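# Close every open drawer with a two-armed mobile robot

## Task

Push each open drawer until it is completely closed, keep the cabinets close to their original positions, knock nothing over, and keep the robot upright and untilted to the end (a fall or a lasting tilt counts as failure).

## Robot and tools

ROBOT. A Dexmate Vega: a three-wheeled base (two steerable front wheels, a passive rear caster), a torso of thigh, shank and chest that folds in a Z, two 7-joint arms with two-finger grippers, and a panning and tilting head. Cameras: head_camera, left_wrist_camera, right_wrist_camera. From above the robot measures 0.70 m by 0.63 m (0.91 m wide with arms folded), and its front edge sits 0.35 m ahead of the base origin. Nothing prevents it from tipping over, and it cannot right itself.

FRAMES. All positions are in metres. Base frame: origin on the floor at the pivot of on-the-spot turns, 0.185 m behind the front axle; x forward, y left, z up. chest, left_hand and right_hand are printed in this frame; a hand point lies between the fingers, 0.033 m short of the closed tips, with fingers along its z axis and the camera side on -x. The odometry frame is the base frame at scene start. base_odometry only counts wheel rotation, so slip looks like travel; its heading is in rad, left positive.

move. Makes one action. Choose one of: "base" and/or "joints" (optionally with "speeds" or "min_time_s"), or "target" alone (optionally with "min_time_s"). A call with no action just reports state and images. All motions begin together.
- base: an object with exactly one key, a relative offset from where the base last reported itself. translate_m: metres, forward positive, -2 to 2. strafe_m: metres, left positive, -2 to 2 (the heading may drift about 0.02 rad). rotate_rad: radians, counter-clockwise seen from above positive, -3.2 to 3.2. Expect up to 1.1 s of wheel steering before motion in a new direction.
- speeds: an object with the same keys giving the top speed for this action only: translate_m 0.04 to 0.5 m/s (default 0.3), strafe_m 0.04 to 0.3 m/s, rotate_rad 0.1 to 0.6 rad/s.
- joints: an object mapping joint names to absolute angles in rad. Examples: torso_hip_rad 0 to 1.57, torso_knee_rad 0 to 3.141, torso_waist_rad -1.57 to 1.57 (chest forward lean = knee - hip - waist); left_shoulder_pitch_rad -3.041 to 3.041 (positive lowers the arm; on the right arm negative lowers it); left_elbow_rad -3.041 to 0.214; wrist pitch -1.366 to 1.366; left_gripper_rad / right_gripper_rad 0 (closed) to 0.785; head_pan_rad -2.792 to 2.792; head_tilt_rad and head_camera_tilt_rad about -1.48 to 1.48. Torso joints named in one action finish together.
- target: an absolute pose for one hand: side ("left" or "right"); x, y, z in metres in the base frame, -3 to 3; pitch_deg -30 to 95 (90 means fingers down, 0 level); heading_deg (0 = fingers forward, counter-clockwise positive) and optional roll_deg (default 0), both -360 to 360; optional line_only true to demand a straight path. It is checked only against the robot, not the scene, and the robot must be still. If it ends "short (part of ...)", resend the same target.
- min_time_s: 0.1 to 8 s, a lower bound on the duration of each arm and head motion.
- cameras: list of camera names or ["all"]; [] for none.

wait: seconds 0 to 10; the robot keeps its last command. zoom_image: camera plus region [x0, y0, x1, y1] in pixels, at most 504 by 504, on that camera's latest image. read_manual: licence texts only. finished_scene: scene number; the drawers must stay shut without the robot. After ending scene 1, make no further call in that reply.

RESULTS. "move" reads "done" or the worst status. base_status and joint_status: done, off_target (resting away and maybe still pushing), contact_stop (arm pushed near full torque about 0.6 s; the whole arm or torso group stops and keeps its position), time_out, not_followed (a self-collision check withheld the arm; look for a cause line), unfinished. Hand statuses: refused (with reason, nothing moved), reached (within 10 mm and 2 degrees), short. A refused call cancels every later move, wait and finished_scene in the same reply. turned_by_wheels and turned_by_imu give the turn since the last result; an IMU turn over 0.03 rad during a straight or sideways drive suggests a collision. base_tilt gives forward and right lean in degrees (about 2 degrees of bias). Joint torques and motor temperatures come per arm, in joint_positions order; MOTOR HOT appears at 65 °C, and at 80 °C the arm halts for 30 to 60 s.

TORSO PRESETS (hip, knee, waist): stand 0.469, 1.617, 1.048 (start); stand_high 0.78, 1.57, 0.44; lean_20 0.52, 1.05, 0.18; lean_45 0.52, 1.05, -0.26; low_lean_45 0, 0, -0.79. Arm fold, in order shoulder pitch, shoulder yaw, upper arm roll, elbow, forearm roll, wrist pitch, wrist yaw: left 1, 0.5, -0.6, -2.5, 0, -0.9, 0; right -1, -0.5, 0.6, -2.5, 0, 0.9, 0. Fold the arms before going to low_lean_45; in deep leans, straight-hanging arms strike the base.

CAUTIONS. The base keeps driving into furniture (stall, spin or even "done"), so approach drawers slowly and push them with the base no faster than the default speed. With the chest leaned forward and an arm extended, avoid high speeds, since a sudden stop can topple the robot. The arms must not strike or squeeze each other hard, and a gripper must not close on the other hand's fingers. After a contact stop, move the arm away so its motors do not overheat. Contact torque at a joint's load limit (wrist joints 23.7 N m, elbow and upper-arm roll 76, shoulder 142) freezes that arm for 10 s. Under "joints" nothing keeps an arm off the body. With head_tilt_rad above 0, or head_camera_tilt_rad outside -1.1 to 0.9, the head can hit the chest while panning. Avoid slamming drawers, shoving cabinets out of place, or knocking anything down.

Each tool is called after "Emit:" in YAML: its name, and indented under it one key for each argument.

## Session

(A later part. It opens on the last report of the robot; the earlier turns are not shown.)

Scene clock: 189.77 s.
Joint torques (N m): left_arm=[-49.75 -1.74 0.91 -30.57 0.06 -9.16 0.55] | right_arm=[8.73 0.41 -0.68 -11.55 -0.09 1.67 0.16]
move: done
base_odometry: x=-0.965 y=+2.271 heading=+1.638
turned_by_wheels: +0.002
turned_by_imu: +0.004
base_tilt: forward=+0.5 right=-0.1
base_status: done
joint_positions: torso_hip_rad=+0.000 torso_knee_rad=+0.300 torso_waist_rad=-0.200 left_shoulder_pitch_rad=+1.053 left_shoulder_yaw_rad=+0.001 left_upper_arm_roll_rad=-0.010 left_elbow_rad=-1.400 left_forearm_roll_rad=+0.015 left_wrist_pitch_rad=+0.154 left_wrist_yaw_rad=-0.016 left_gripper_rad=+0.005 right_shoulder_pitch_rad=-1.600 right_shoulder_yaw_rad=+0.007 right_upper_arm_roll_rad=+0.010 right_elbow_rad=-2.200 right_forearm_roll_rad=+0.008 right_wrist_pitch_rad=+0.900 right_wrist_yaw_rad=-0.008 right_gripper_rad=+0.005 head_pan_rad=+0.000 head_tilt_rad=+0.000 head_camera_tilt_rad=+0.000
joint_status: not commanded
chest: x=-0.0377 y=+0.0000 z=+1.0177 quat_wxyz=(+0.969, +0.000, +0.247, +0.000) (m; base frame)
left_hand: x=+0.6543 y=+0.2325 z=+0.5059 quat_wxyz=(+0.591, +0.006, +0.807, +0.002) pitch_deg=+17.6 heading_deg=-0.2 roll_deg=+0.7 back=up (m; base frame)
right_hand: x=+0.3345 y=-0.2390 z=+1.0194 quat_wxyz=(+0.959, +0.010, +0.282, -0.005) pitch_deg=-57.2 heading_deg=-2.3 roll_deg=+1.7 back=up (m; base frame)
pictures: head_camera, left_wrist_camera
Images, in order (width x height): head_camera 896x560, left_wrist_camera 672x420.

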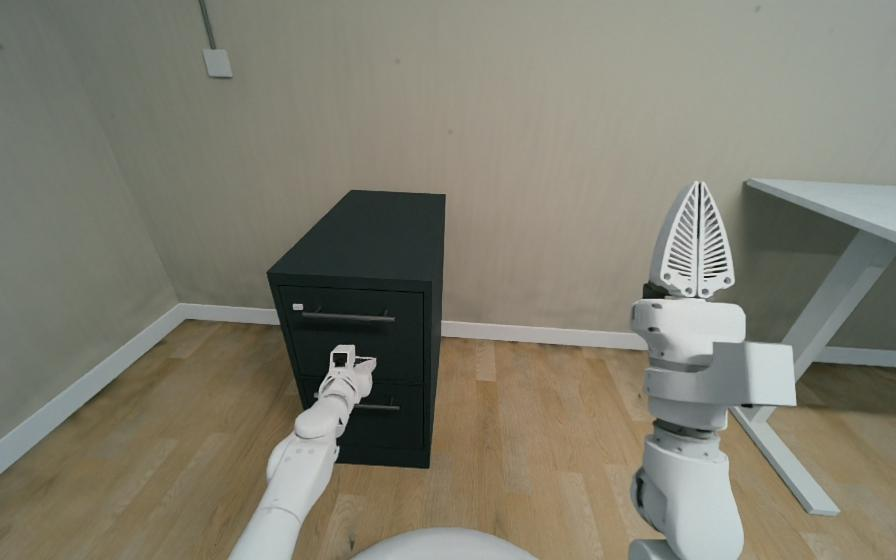

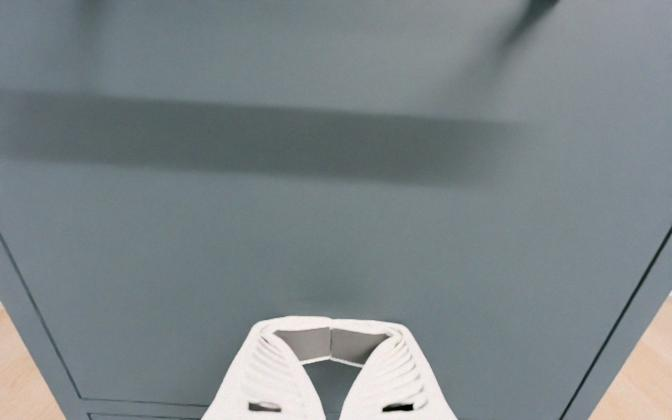

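Emit:
move:
  base: {"translate_m": -0.25}

Emit:
move:
  base: {"rotate_rad": -2.54}
  joints: {"torso_knee_rad": 0.0, "torso_waist_rad": -0.5, "left_shoulder_pitch_rad": 1.044, "left_elbow_rad": -1.18, "left_wrist_pitch_rad": 0.416}

Emit:
move:
  base: {"translate_m": 2.0}
  speeds: {"translate_m": 0.5}

Emit:
move:
  base: {"translate_m": 0.25}

Emit:
move:
  base: {"rotate_rad": 0.92}
  cameras: ["head_camera", "left_wrist_camera"]

Emit:
zoom_image:
  camera: "head_camera"
  region: [240, 120, 560, 440]

Scene clock: 225.23 s.
Joint torques (N m): left_arm=[-13.65 -0.78 2.28 -13.21 0.29 -1.12 0.3] | right_arm=[9.04 -0.02 -0.68 -10.34 -0.14 0.54 0.07]
Motor temperatures (°C): left_arm=[41 30 29 36 34 48 35] | right_arm=[29 28 29 33 34 35 35]
move: done
base_odometry: x=-0.947 y=+2.022 heading=+1.638
turned_by_wheels: +0.000
turned_by_imu: +0.001
base_tilt: forward=+0.6 right=-0.1
base_status: done
joint_positions: torso_hip_rad=+0.000 torso_knee_rad=+0.300 torso_waist_rad=-0.200 left_shoulder_pitch_rad=+1.051 left_shoulder_yaw_rad=+0.001 left_upper_arm_roll_rad=-0.010 left_elbow_rad=-1.401 left_forearm_roll_rad=+0.015 left_wrist_pitch_rad=+0.151 left_wrist_yaw_rad=-0.016 left_gripper_rad=+0.005 right_shoulder_pitch_rad=-1.600 right_shoulder_yaw_rad=+0.007 right_upper_arm_roll_rad=+0.010 right_elbow_rad=-2.200 right_forearm_roll_rad=+0.008 right_wrist_pitch_rad=+0.900 right_wrist_yaw_rad=-0.008 right_gripper_rad=+0.005 head_pan_rad=+0.000 head_tilt_rad=+0.000 head_camera_tilt_rad=+0.000
joint_status: not commanded
chest: x=-0.0375 y=+0.0000 z=+1.0177 quat_wxyz=(+0.969, +0.000, +0.247, +0.000) (m; base frame)
left_hand: x=+0.6559 y=+0.2325 z=+0.5088 quat_wxyz=(+0.593, +0.006, +0.805, +0.002) pitch_deg=+17.3 heading_deg=-0.2 roll_deg=+0.7 back=up (m; base frame)
right_hand: x=+0.3347 y=-0.2390 z=+1.0193 quat_wxyz=(+0.959, +0.010, +0.282, -0.005) pitch_deg=-57.2 heading_deg=-2.3 roll_deg=+1.7 back=up (m; base frame)
pictures: none

Scene clock: 231.07 s.
Joint torques (N m): left_arm=[-13.22 -0.66 -0.86 -9.84 0.34 -1.64 -0.48] | right_arm=[8.55 -0.03 -0.67 -11.43 -0.05 0.76 0.05]
move: done
base_odometry: x=-0.947 y=+2.024 heading=-0.906
turned_by_wheels: -2.544
turned_by_imu: -2.491
base_tilt: forward=+0.6 right=-0.1
base_status: done
joint_positions: torso_hip_rad=+0.000 torso_knee_rad=+0.000 torso_waist_rad=-0.500 left_shoulder_pitch_rad=+1.044 left_shoulder_yaw_rad=+0.001 left_upper_arm_roll_rad=-0.010 left_elbow_rad=-1.180 left_forearm_roll_rad=+0.015 left_wrist_pitch_rad=+0.416 left_wrist_yaw_rad=-0.016 left_gripper_rad=+0.005 right_shoulder_pitch_rad=-1.600 right_shoulder_yaw_rad=+0.007 right_upper_arm_roll_rad=+0.010 right_elbow_rad=-2.200 right_forearm_roll_rad=+0.008 right_wrist_pitch_rad=+0.900 right_wrist_yaw_rad=-0.008 right_gripper_rad=+0.005 head_pan_rad=+0.000 head_tilt_rad=+0.000 head_camera_tilt_rad=+0.000
joint_status: all done
chest: x=-0.0845 y=+0.0000 z=+0.9018 quat_wxyz=(+0.969, +0.000, +0.247, +0.000) (m; base frame)
left_hand: x=+0.4947 y=+0.2329 z=+0.1845 quat_wxyz=(+0.385, +0.004, +0.923, +0.000) pitch_deg=+44.7 heading_deg=-0.2 roll_deg=+0.3 back=up (m; base frame)
right_hand: x=+0.2877 y=-0.2390 z=+0.9034 quat_wxyz=(+0.959, +0.010, +0.282, -0.005) pitch_deg=-57.2 heading_deg=-2.3 roll_deg=+1.7 back=up (m; base frame)
pictures: none

Scene clock: 237.50 s.
Joint torques (N m): left_arm=[-10.18 1.03 1.84 -11.2 0.5 -2.26 -0.13] | right_arm=[9.21 0.51 -0.56 -11.53 -0.07 0.58 0.05]
move: done
base_odometry: x=+0.292 y=+0.453 heading=-0.906
turned_by_wheels: +0.000
turned_by_imu: +0.001
base_tilt: forward=+0.6 right=-0.1
base_status: done
joint_positions: torso_hip_rad=+0.000 torso_knee_rad=+0.000 torso_waist_rad=-0.500 left_shoulder_pitch_rad=+1.044 left_shoulder_yaw_rad=+0.001 left_upper_arm_roll_rad=-0.010 left_elbow_rad=-1.180 left_forearm_roll_rad=+0.015 left_wrist_pitch_rad=+0.416 left_wrist_yaw_rad=-0.016 left_gripper_rad=+0.005 right_shoulder_pitch_rad=-1.600 right_shoulder_yaw_rad=+0.007 right_upper_arm_roll_rad=+0.010 right_elbow_rad=-2.200 right_forearm_roll_rad=+0.008 right_wrist_pitch_rad=+0.900 right_wrist_yaw_rad=-0.008 right_gripper_rad=+0.005 head_pan_rad=+0.000 head_tilt_rad=+0.000 head_camera_tilt_rad=+0.000
joint_status: not commanded
chest: x=-0.0845 y=+0.0000 z=+0.9017 quat_wxyz=(+0.969, +0.000, +0.247, +0.000) (m; base frame)
left_hand: x=+0.4947 y=+0.2329 z=+0.1845 quat_wxyz=(+0.385, +0.004, +0.923, +0.000) pitch_deg=+44.7 heading_deg=-0.2 roll_deg=+0.3 back=up (m; base frame)
right_hand: x=+0.2876 y=-0.2390 z=+0.9034 quat_wxyz=(+0.959, +0.010, +0.282, -0.005) pitch_deg=-57.2 heading_deg=-2.3 roll_deg=+1.7 back=up (m; base frame)
pictures: none

Scene clock: 239.83 s.
Joint torques (N m): left_arm=[-13.96 -0.57 0.9 -11.65 0.04 -1.94 -0.29] | right_arm=[8.45 -0.04 -0.65 -11.25 -0.04 0.99 0.2]
move: done
base_odometry: x=+0.447 y=+0.257 heading=-0.906
turned_by_wheels: +0.000
turned_by_imu: +0.000
base_tilt: forward=+0.7 right=-0.1
base_status: done
joint_positions: torso_hip_rad=+0.000 torso_knee_rad=+0.000 torso_waist_rad=-0.500 left_shoulder_pitch_rad=+1.044 left_shoulder_yaw_rad=+0.001 left_upper_arm_roll_rad=-0.010 left_elbow_rad=-1.180 left_forearm_roll_rad=+0.015 left_wrist_pitch_rad=+0.416 left_wrist_yaw_rad=-0.016 left_gripper_rad=+0.005 right_shoulder_pitch_rad=-1.600 right_shoulder_yaw_rad=+0.007 right_upper_arm_roll_rad=+0.010 right_elbow_rad=-2.200 right_forearm_roll_rad=+0.008 right_wrist_pitch_rad=+0.900 right_wrist_yaw_rad=-0.008 right_gripper_rad=+0.005 head_pan_rad=+0.000 head_tilt_rad=+0.000 head_camera_tilt_rad=+0.000
joint_status: not commanded
chest: x=-0.0845 y=+0.0000 z=+0.9017 quat_wxyz=(+0.969, +0.000, +0.247, +0.000) (m; base frame)
left_hand: x=+0.4947 y=+0.2329 z=+0.1845 quat_wxyz=(+0.385, +0.004, +0.923, +0.000) pitch_deg=+44.7 heading_deg=-0.2 roll_deg=+0.3 back=up (m; base frame)
right_hand: x=+0.2876 y=-0.2390 z=+0.9034 quat_wxyz=(+0.959, +0.010, +0.282, -0.005) pitch_deg=-57.2 heading_deg=-2.3 roll_deg=+1.7 back=up (m; base frame)
pictures: none

Scene clock: 242.97 s.
Joint torques (N m): left_arm=[-11.58 -2.23 -0.2 -11.48 -0.37 -1.02 -0.11] | right_arm=[8.95 0.51 -0.74 -10.48 -0.05 1.21 0.2]
Motor temperatures (°C): left_arm=[37 30 29 35 34 43 35] | right_arm=[29 28 29 33 34 35 35]
move: done
base_odometry: x=+0.446 y=+0.257 heading=+0.015
turned_by_wheels: +0.921
turned_by_imu: +0.902
base_tilt: forward=+0.7 right=+0.0
base_status: done
joint_positions: torso_hip_rad=+0.000 torso_knee_rad=+0.000 torso_waist_rad=-0.500 left_shoulder_pitch_rad=+1.044 left_shoulder_yaw_rad=+0.001 left_upper_arm_roll_rad=-0.010 left_elbow_rad=-1.180 left_forearm_roll_rad=+0.015 left_wrist_pitch_rad=+0.416 left_wrist_yaw_rad=-0.016 left_gripper_rad=+0.005 right_shoulder_pitch_rad=-1.600 right_shoulder_yaw_rad=+0.007 right_upper_arm_roll_rad=+0.010 right_elbow_rad=-2.200 right_forearm_roll_rad=+0.008 right_wrist_pitch_rad=+0.900 right_wrist_yaw_rad=-0.008 right_gripper_rad=+0.005 head_pan_rad=+0.000 head_tilt_rad=+0.000 head_camera_tilt_rad=+0.000
joint_status: not commanded
chest: x=-0.0845 y=+0.0000 z=+0.9017 quat_wxyz=(+0.969, +0.000, +0.247, +0.000) (m; base frame)
left_hand: x=+0.4947 y=+0.2329 z=+0.1845 quat_wxyz=(+0.385, +0.004, +0.923, +0.000) pitch_deg=+44.7 heading_deg=-0.2 roll_deg=+0.3 back=up (m; base frame)
right_hand: x=+0.2876 y=-0.2390 z=+0.9034 quat_wxyz=(+0.959, +0.010, +0.282, -0.005) pitch_deg=-57.2 heading_deg=-2.3 roll_deg=+1.7 back=up (m; base frame)
pictures: head_camera, left_wrist_camera
Images, in order (width x height): head_camera 896x560, left_wrist_camera 672x420.

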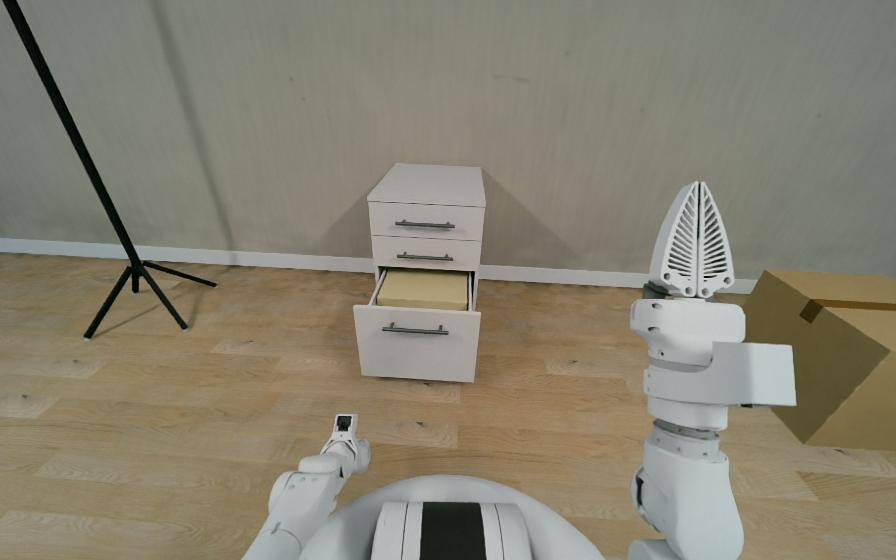

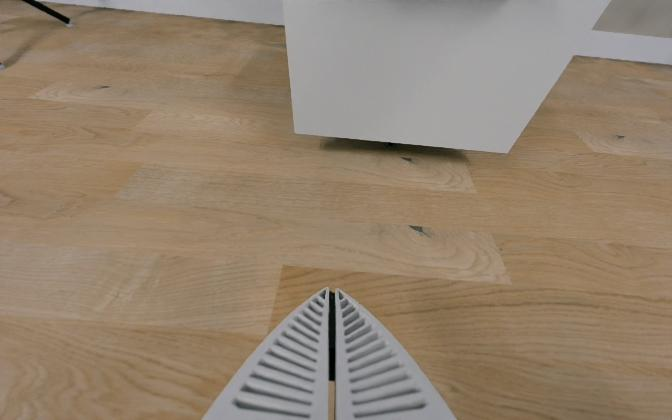

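Scaled by 1.575 from the camera's 896x560 image, which has a finer 960x600 frame.

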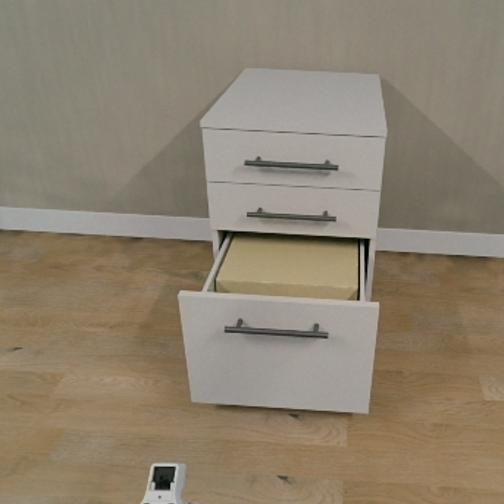

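Emit:
move:
  base: {"translate_m": 0.645}
  speeds: {"translate_m": 0.17}
  cameras: ["head_camera", "left_wrist_camera"]

Emit:
zoom_image:
  camera: "head_camera"
  region: [260, 160, 560, 480]

Scene clock: 266.23 s.
Joint torques (N m): left_arm=[-21.83 0.01 0.27 -17.01 -0.58 -6.34 -0.31] | right_arm=[7.81 0.66 -0.76 -11.55 -0.14 1.11 0.04]
move: done
base_odometry: x=+1.091 y=+0.268 heading=+0.016
turned_by_wheels: +0.001
turned_by_imu: +0.003
base_tilt: forward=+0.6 right=-0.1
base_status: done
joint_positions: torso_hip_rad=+0.000 torso_knee_rad=+0.000 torso_waist_rad=-0.500 left_shoulder_pitch_rad=+1.045 left_shoulder_yaw_rad=+0.001 left_upper_arm_roll_rad=-0.010 left_elbow_rad=-1.179 left_forearm_roll_rad=+0.015 left_wrist_pitch_rad=+0.418 left_wrist_yaw_rad=-0.016 left_gripper_rad=+0.005 right_shoulder_pitch_rad=-1.600 right_shoulder_yaw_rad=+0.007 right_upper_arm_roll_rad=+0.010 right_elbow_rad=-2.200 right_forearm_roll_rad=+0.008 right_wrist_pitch_rad=+0.900 right_wrist_yaw_rad=-0.008 right_gripper_rad=+0.005 head_pan_rad=+0.000 head_tilt_rad=+0.000 head_camera_tilt_rad=+0.000
joint_status: not commanded
chest: x=-0.0845 y=+0.0000 z=+0.9017 quat_wxyz=(+0.969, +0.000, +0.247, +0.000) (m; base frame)
left_hand: x=+0.4938 y=+0.2329 z=+0.1835 quat_wxyz=(+0.384, +0.004, +0.923, +0.001) pitch_deg=+44.9 heading_deg=-0.1 roll_deg=+0.3 back=up (m; base frame)
right_hand: x=+0.2877 y=-0.2390 z=+0.9033 quat_wxyz=(+0.959, +0.010, +0.282, -0.005) pitch_deg=-57.2 heading_deg=-2.3 roll_deg=+1.7 back=up (m; base frame)
pictures: head_camera, left_wrist_camera
Images, in order (width x height): head_camera 896x560, left_wrist_camera 672x420.

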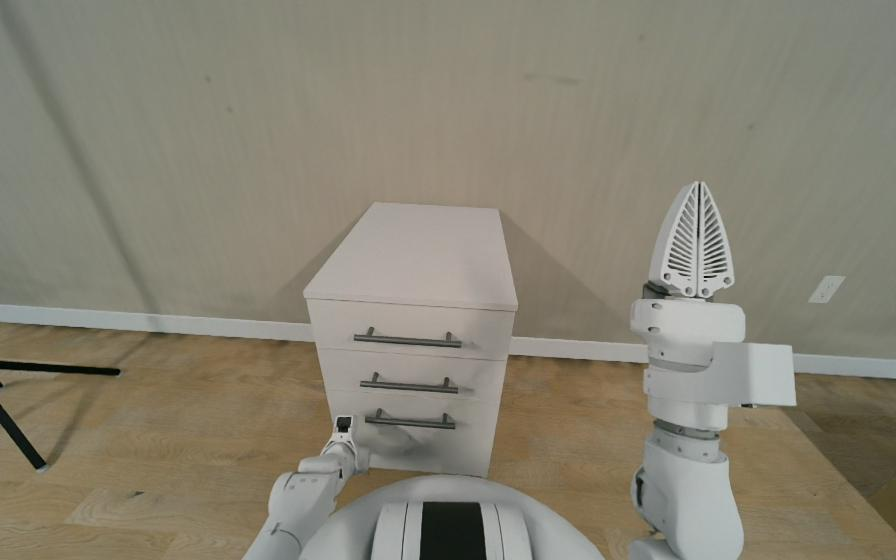

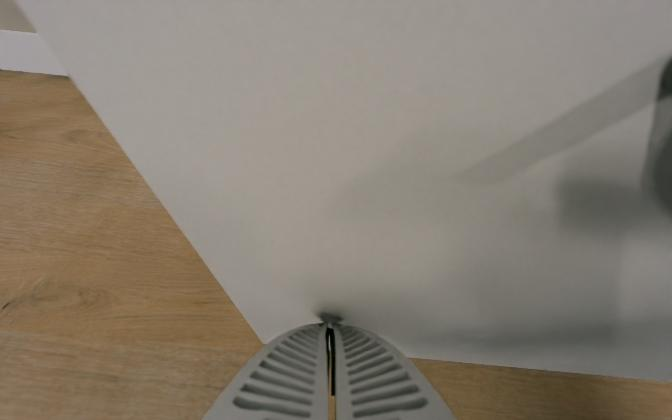

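Scaled by 1.575 from the camera's 896x560 image, which has a finer 960x600 frame.

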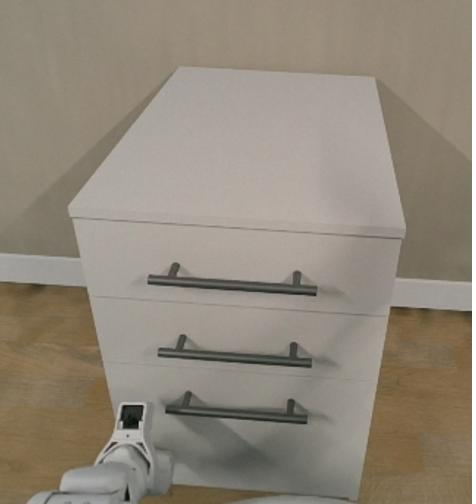

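Emit:
move:
  base: {"translate_m": 0.025}
  speeds: {"translate_m": 0.1}
  cameras: ["head_camera", "left_wrist_camera"]

Emit:
zoom_image:
  camera: "head_camera"
  region: [300, 280, 540, 480]

Scene clock: 277.57 s.
Joint torques (N m): left_arm=[-32.07 2.54 2.14 -25.66 -0.47 -9.89 -0.13] | right_arm=[7.36 -0.42 -0.76 -10.05 -0.12 1.02 0.12]
move: done
base_odometry: x=+1.116 y=+0.268 heading=+0.017
turned_by_wheels: +0.001
turned_by_imu: +0.002
base_tilt: forward=+0.6 right=-0.1
base_status: done
joint_positions: torso_hip_rad=+0.000 torso_knee_rad=+0.000 torso_waist_rad=-0.500 left_shoulder_pitch_rad=+1.045 left_shoulder_yaw_rad=+0.001 left_upper_arm_roll_rad=-0.010 left_elbow_rad=-1.179 left_forearm_roll_rad=+0.015 left_wrist_pitch_rad=+0.419 left_wrist_yaw_rad=-0.016 left_gripper_rad=+0.005 right_shoulder_pitch_rad=-1.600 right_shoulder_yaw_rad=+0.007 right_upper_arm_roll_rad=+0.010 right_elbow_rad=-2.200 right_forearm_roll_rad=+0.008 right_wrist_pitch_rad=+0.900 right_wrist_yaw_rad=-0.008 right_gripper_rad=+0.005 head_pan_rad=+0.000 head_tilt_rad=+0.000 head_camera_tilt_rad=+0.000
joint_status: not commanded
chest: x=-0.0845 y=+0.0000 z=+0.9017 quat_wxyz=(+0.969, +0.000, +0.247, +0.000) (m; base frame)
left_hand: x=+0.4929 y=+0.2329 z=+0.1826 quat_wxyz=(+0.383, +0.004, +0.924, +0.001) pitch_deg=+45.0 heading_deg=-0.1 roll_deg=+0.3 back=up (m; base frame)
right_hand: x=+0.2877 y=-0.2390 z=+0.9033 quat_wxyz=(+0.959, +0.010, +0.282, -0.005) pitch_deg=-57.2 heading_deg=-2.3 roll_deg=+1.7 back=up (m; base frame)
pictures: head_camera, left_wrist_camera
Images, in order (width x height): head_camera 896x560, left_wrist_camera 672x420.

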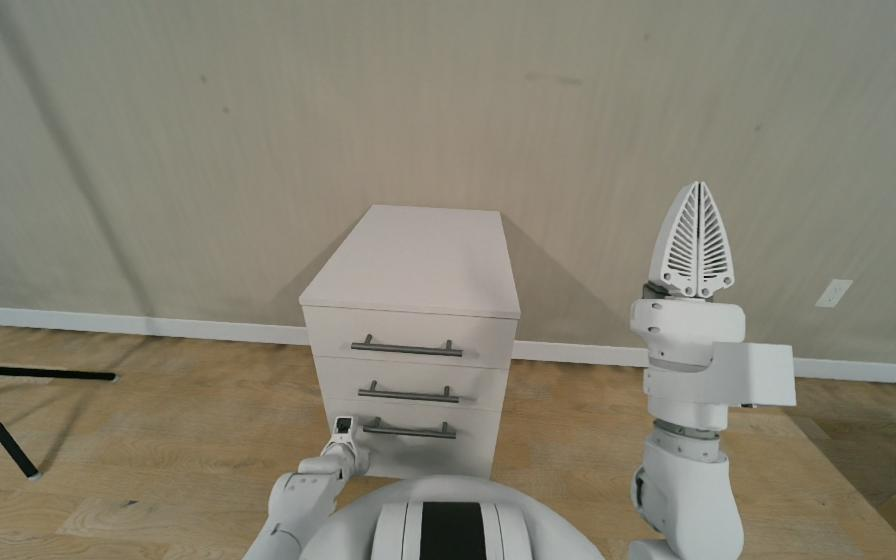

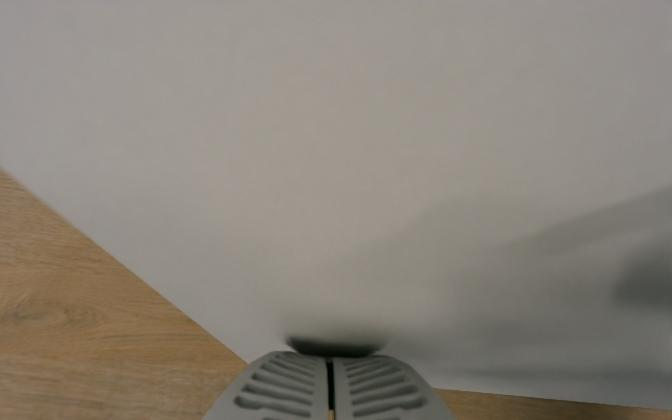

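Scaled by 2.100 from the camera's 896x560 image, which has a finer 960x600 frame.

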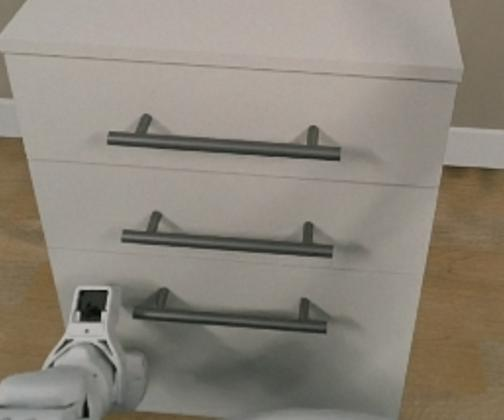

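Emit:
move:
  base: {"translate_m": -0.25}
  cameras: ["head_camera"]

Emit:
zoom_image:
  camera: "head_camera"
  region: [320, 180, 520, 430]

Scene clock: 285.50 s.
Joint torques (N m): left_arm=[-12.3 3.06 -0.7 -12.48 0.36 -0.38 -0.38] | right_arm=[8.96 0.59 -0.85 -10.71 -0.15 1.46 0.09]
move: done
base_odometry: x=+0.866 y=+0.263 heading=+0.017
turned_by_wheels: +0.001
turned_by_imu: +0.001
base_tilt: forward=+0.6 right=-0.1
base_status: done
joint_positions: torso_hip_rad=+0.000 torso_knee_rad=+0.000 torso_waist_rad=-0.500 left_shoulder_pitch_rad=+1.044 left_shoulder_yaw_rad=+0.001 left_upper_arm_roll_rad=-0.010 left_elbow_rad=-1.180 left_forearm_roll_rad=+0.015 left_wrist_pitch_rad=+0.416 left_wrist_yaw_rad=-0.016 left_gripper_rad=+0.005 right_shoulder_pitch_rad=-1.600 right_shoulder_yaw_rad=+0.007 right_upper_arm_roll_rad=+0.010 right_elbow_rad=-2.200 right_forearm_roll_rad=+0.008 right_wrist_pitch_rad=+0.900 right_wrist_yaw_rad=-0.008 right_gripper_rad=+0.005 head_pan_rad=+0.000 head_tilt_rad=+0.000 head_camera_tilt_rad=+0.000
joint_status: not commanded
chest: x=-0.0844 y=+0.0000 z=+0.9017 quat_wxyz=(+0.969, +0.000, +0.248, +0.000) (m; base frame)
left_hand: x=+0.4946 y=+0.2329 z=+0.1842 quat_wxyz=(+0.385, +0.004, +0.923, +0.001) pitch_deg=+44.8 heading_deg=-0.2 roll_deg=+0.3 back=up (m; base frame)
right_hand: x=+0.2877 y=-0.2390 z=+0.9033 quat_wxyz=(+0.959, +0.010, +0.282, -0.005) pitch_deg=-57.2 heading_deg=-2.3 roll_deg=+1.7 back=up (m; base frame)
pictures: head_camera
Images, in order (width x height): head_camera 896x560.

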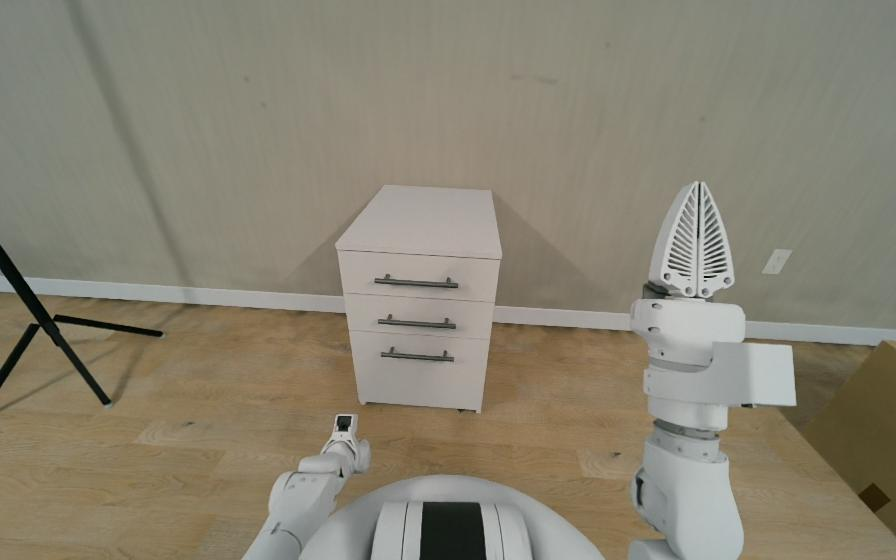

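Scaled by 2.016 from the camera's 896x560 image, which has a finer 960x600 frame.

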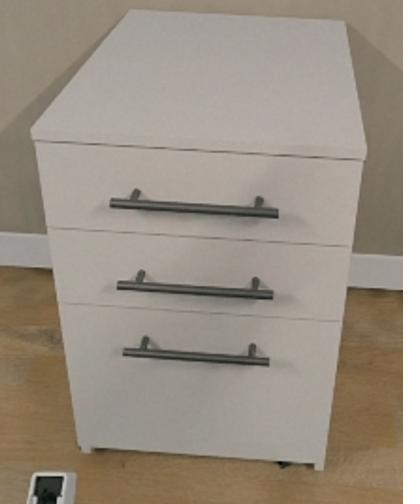

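Emit:
finished_scene:
  scene: 3

The scene is finished: the task was done.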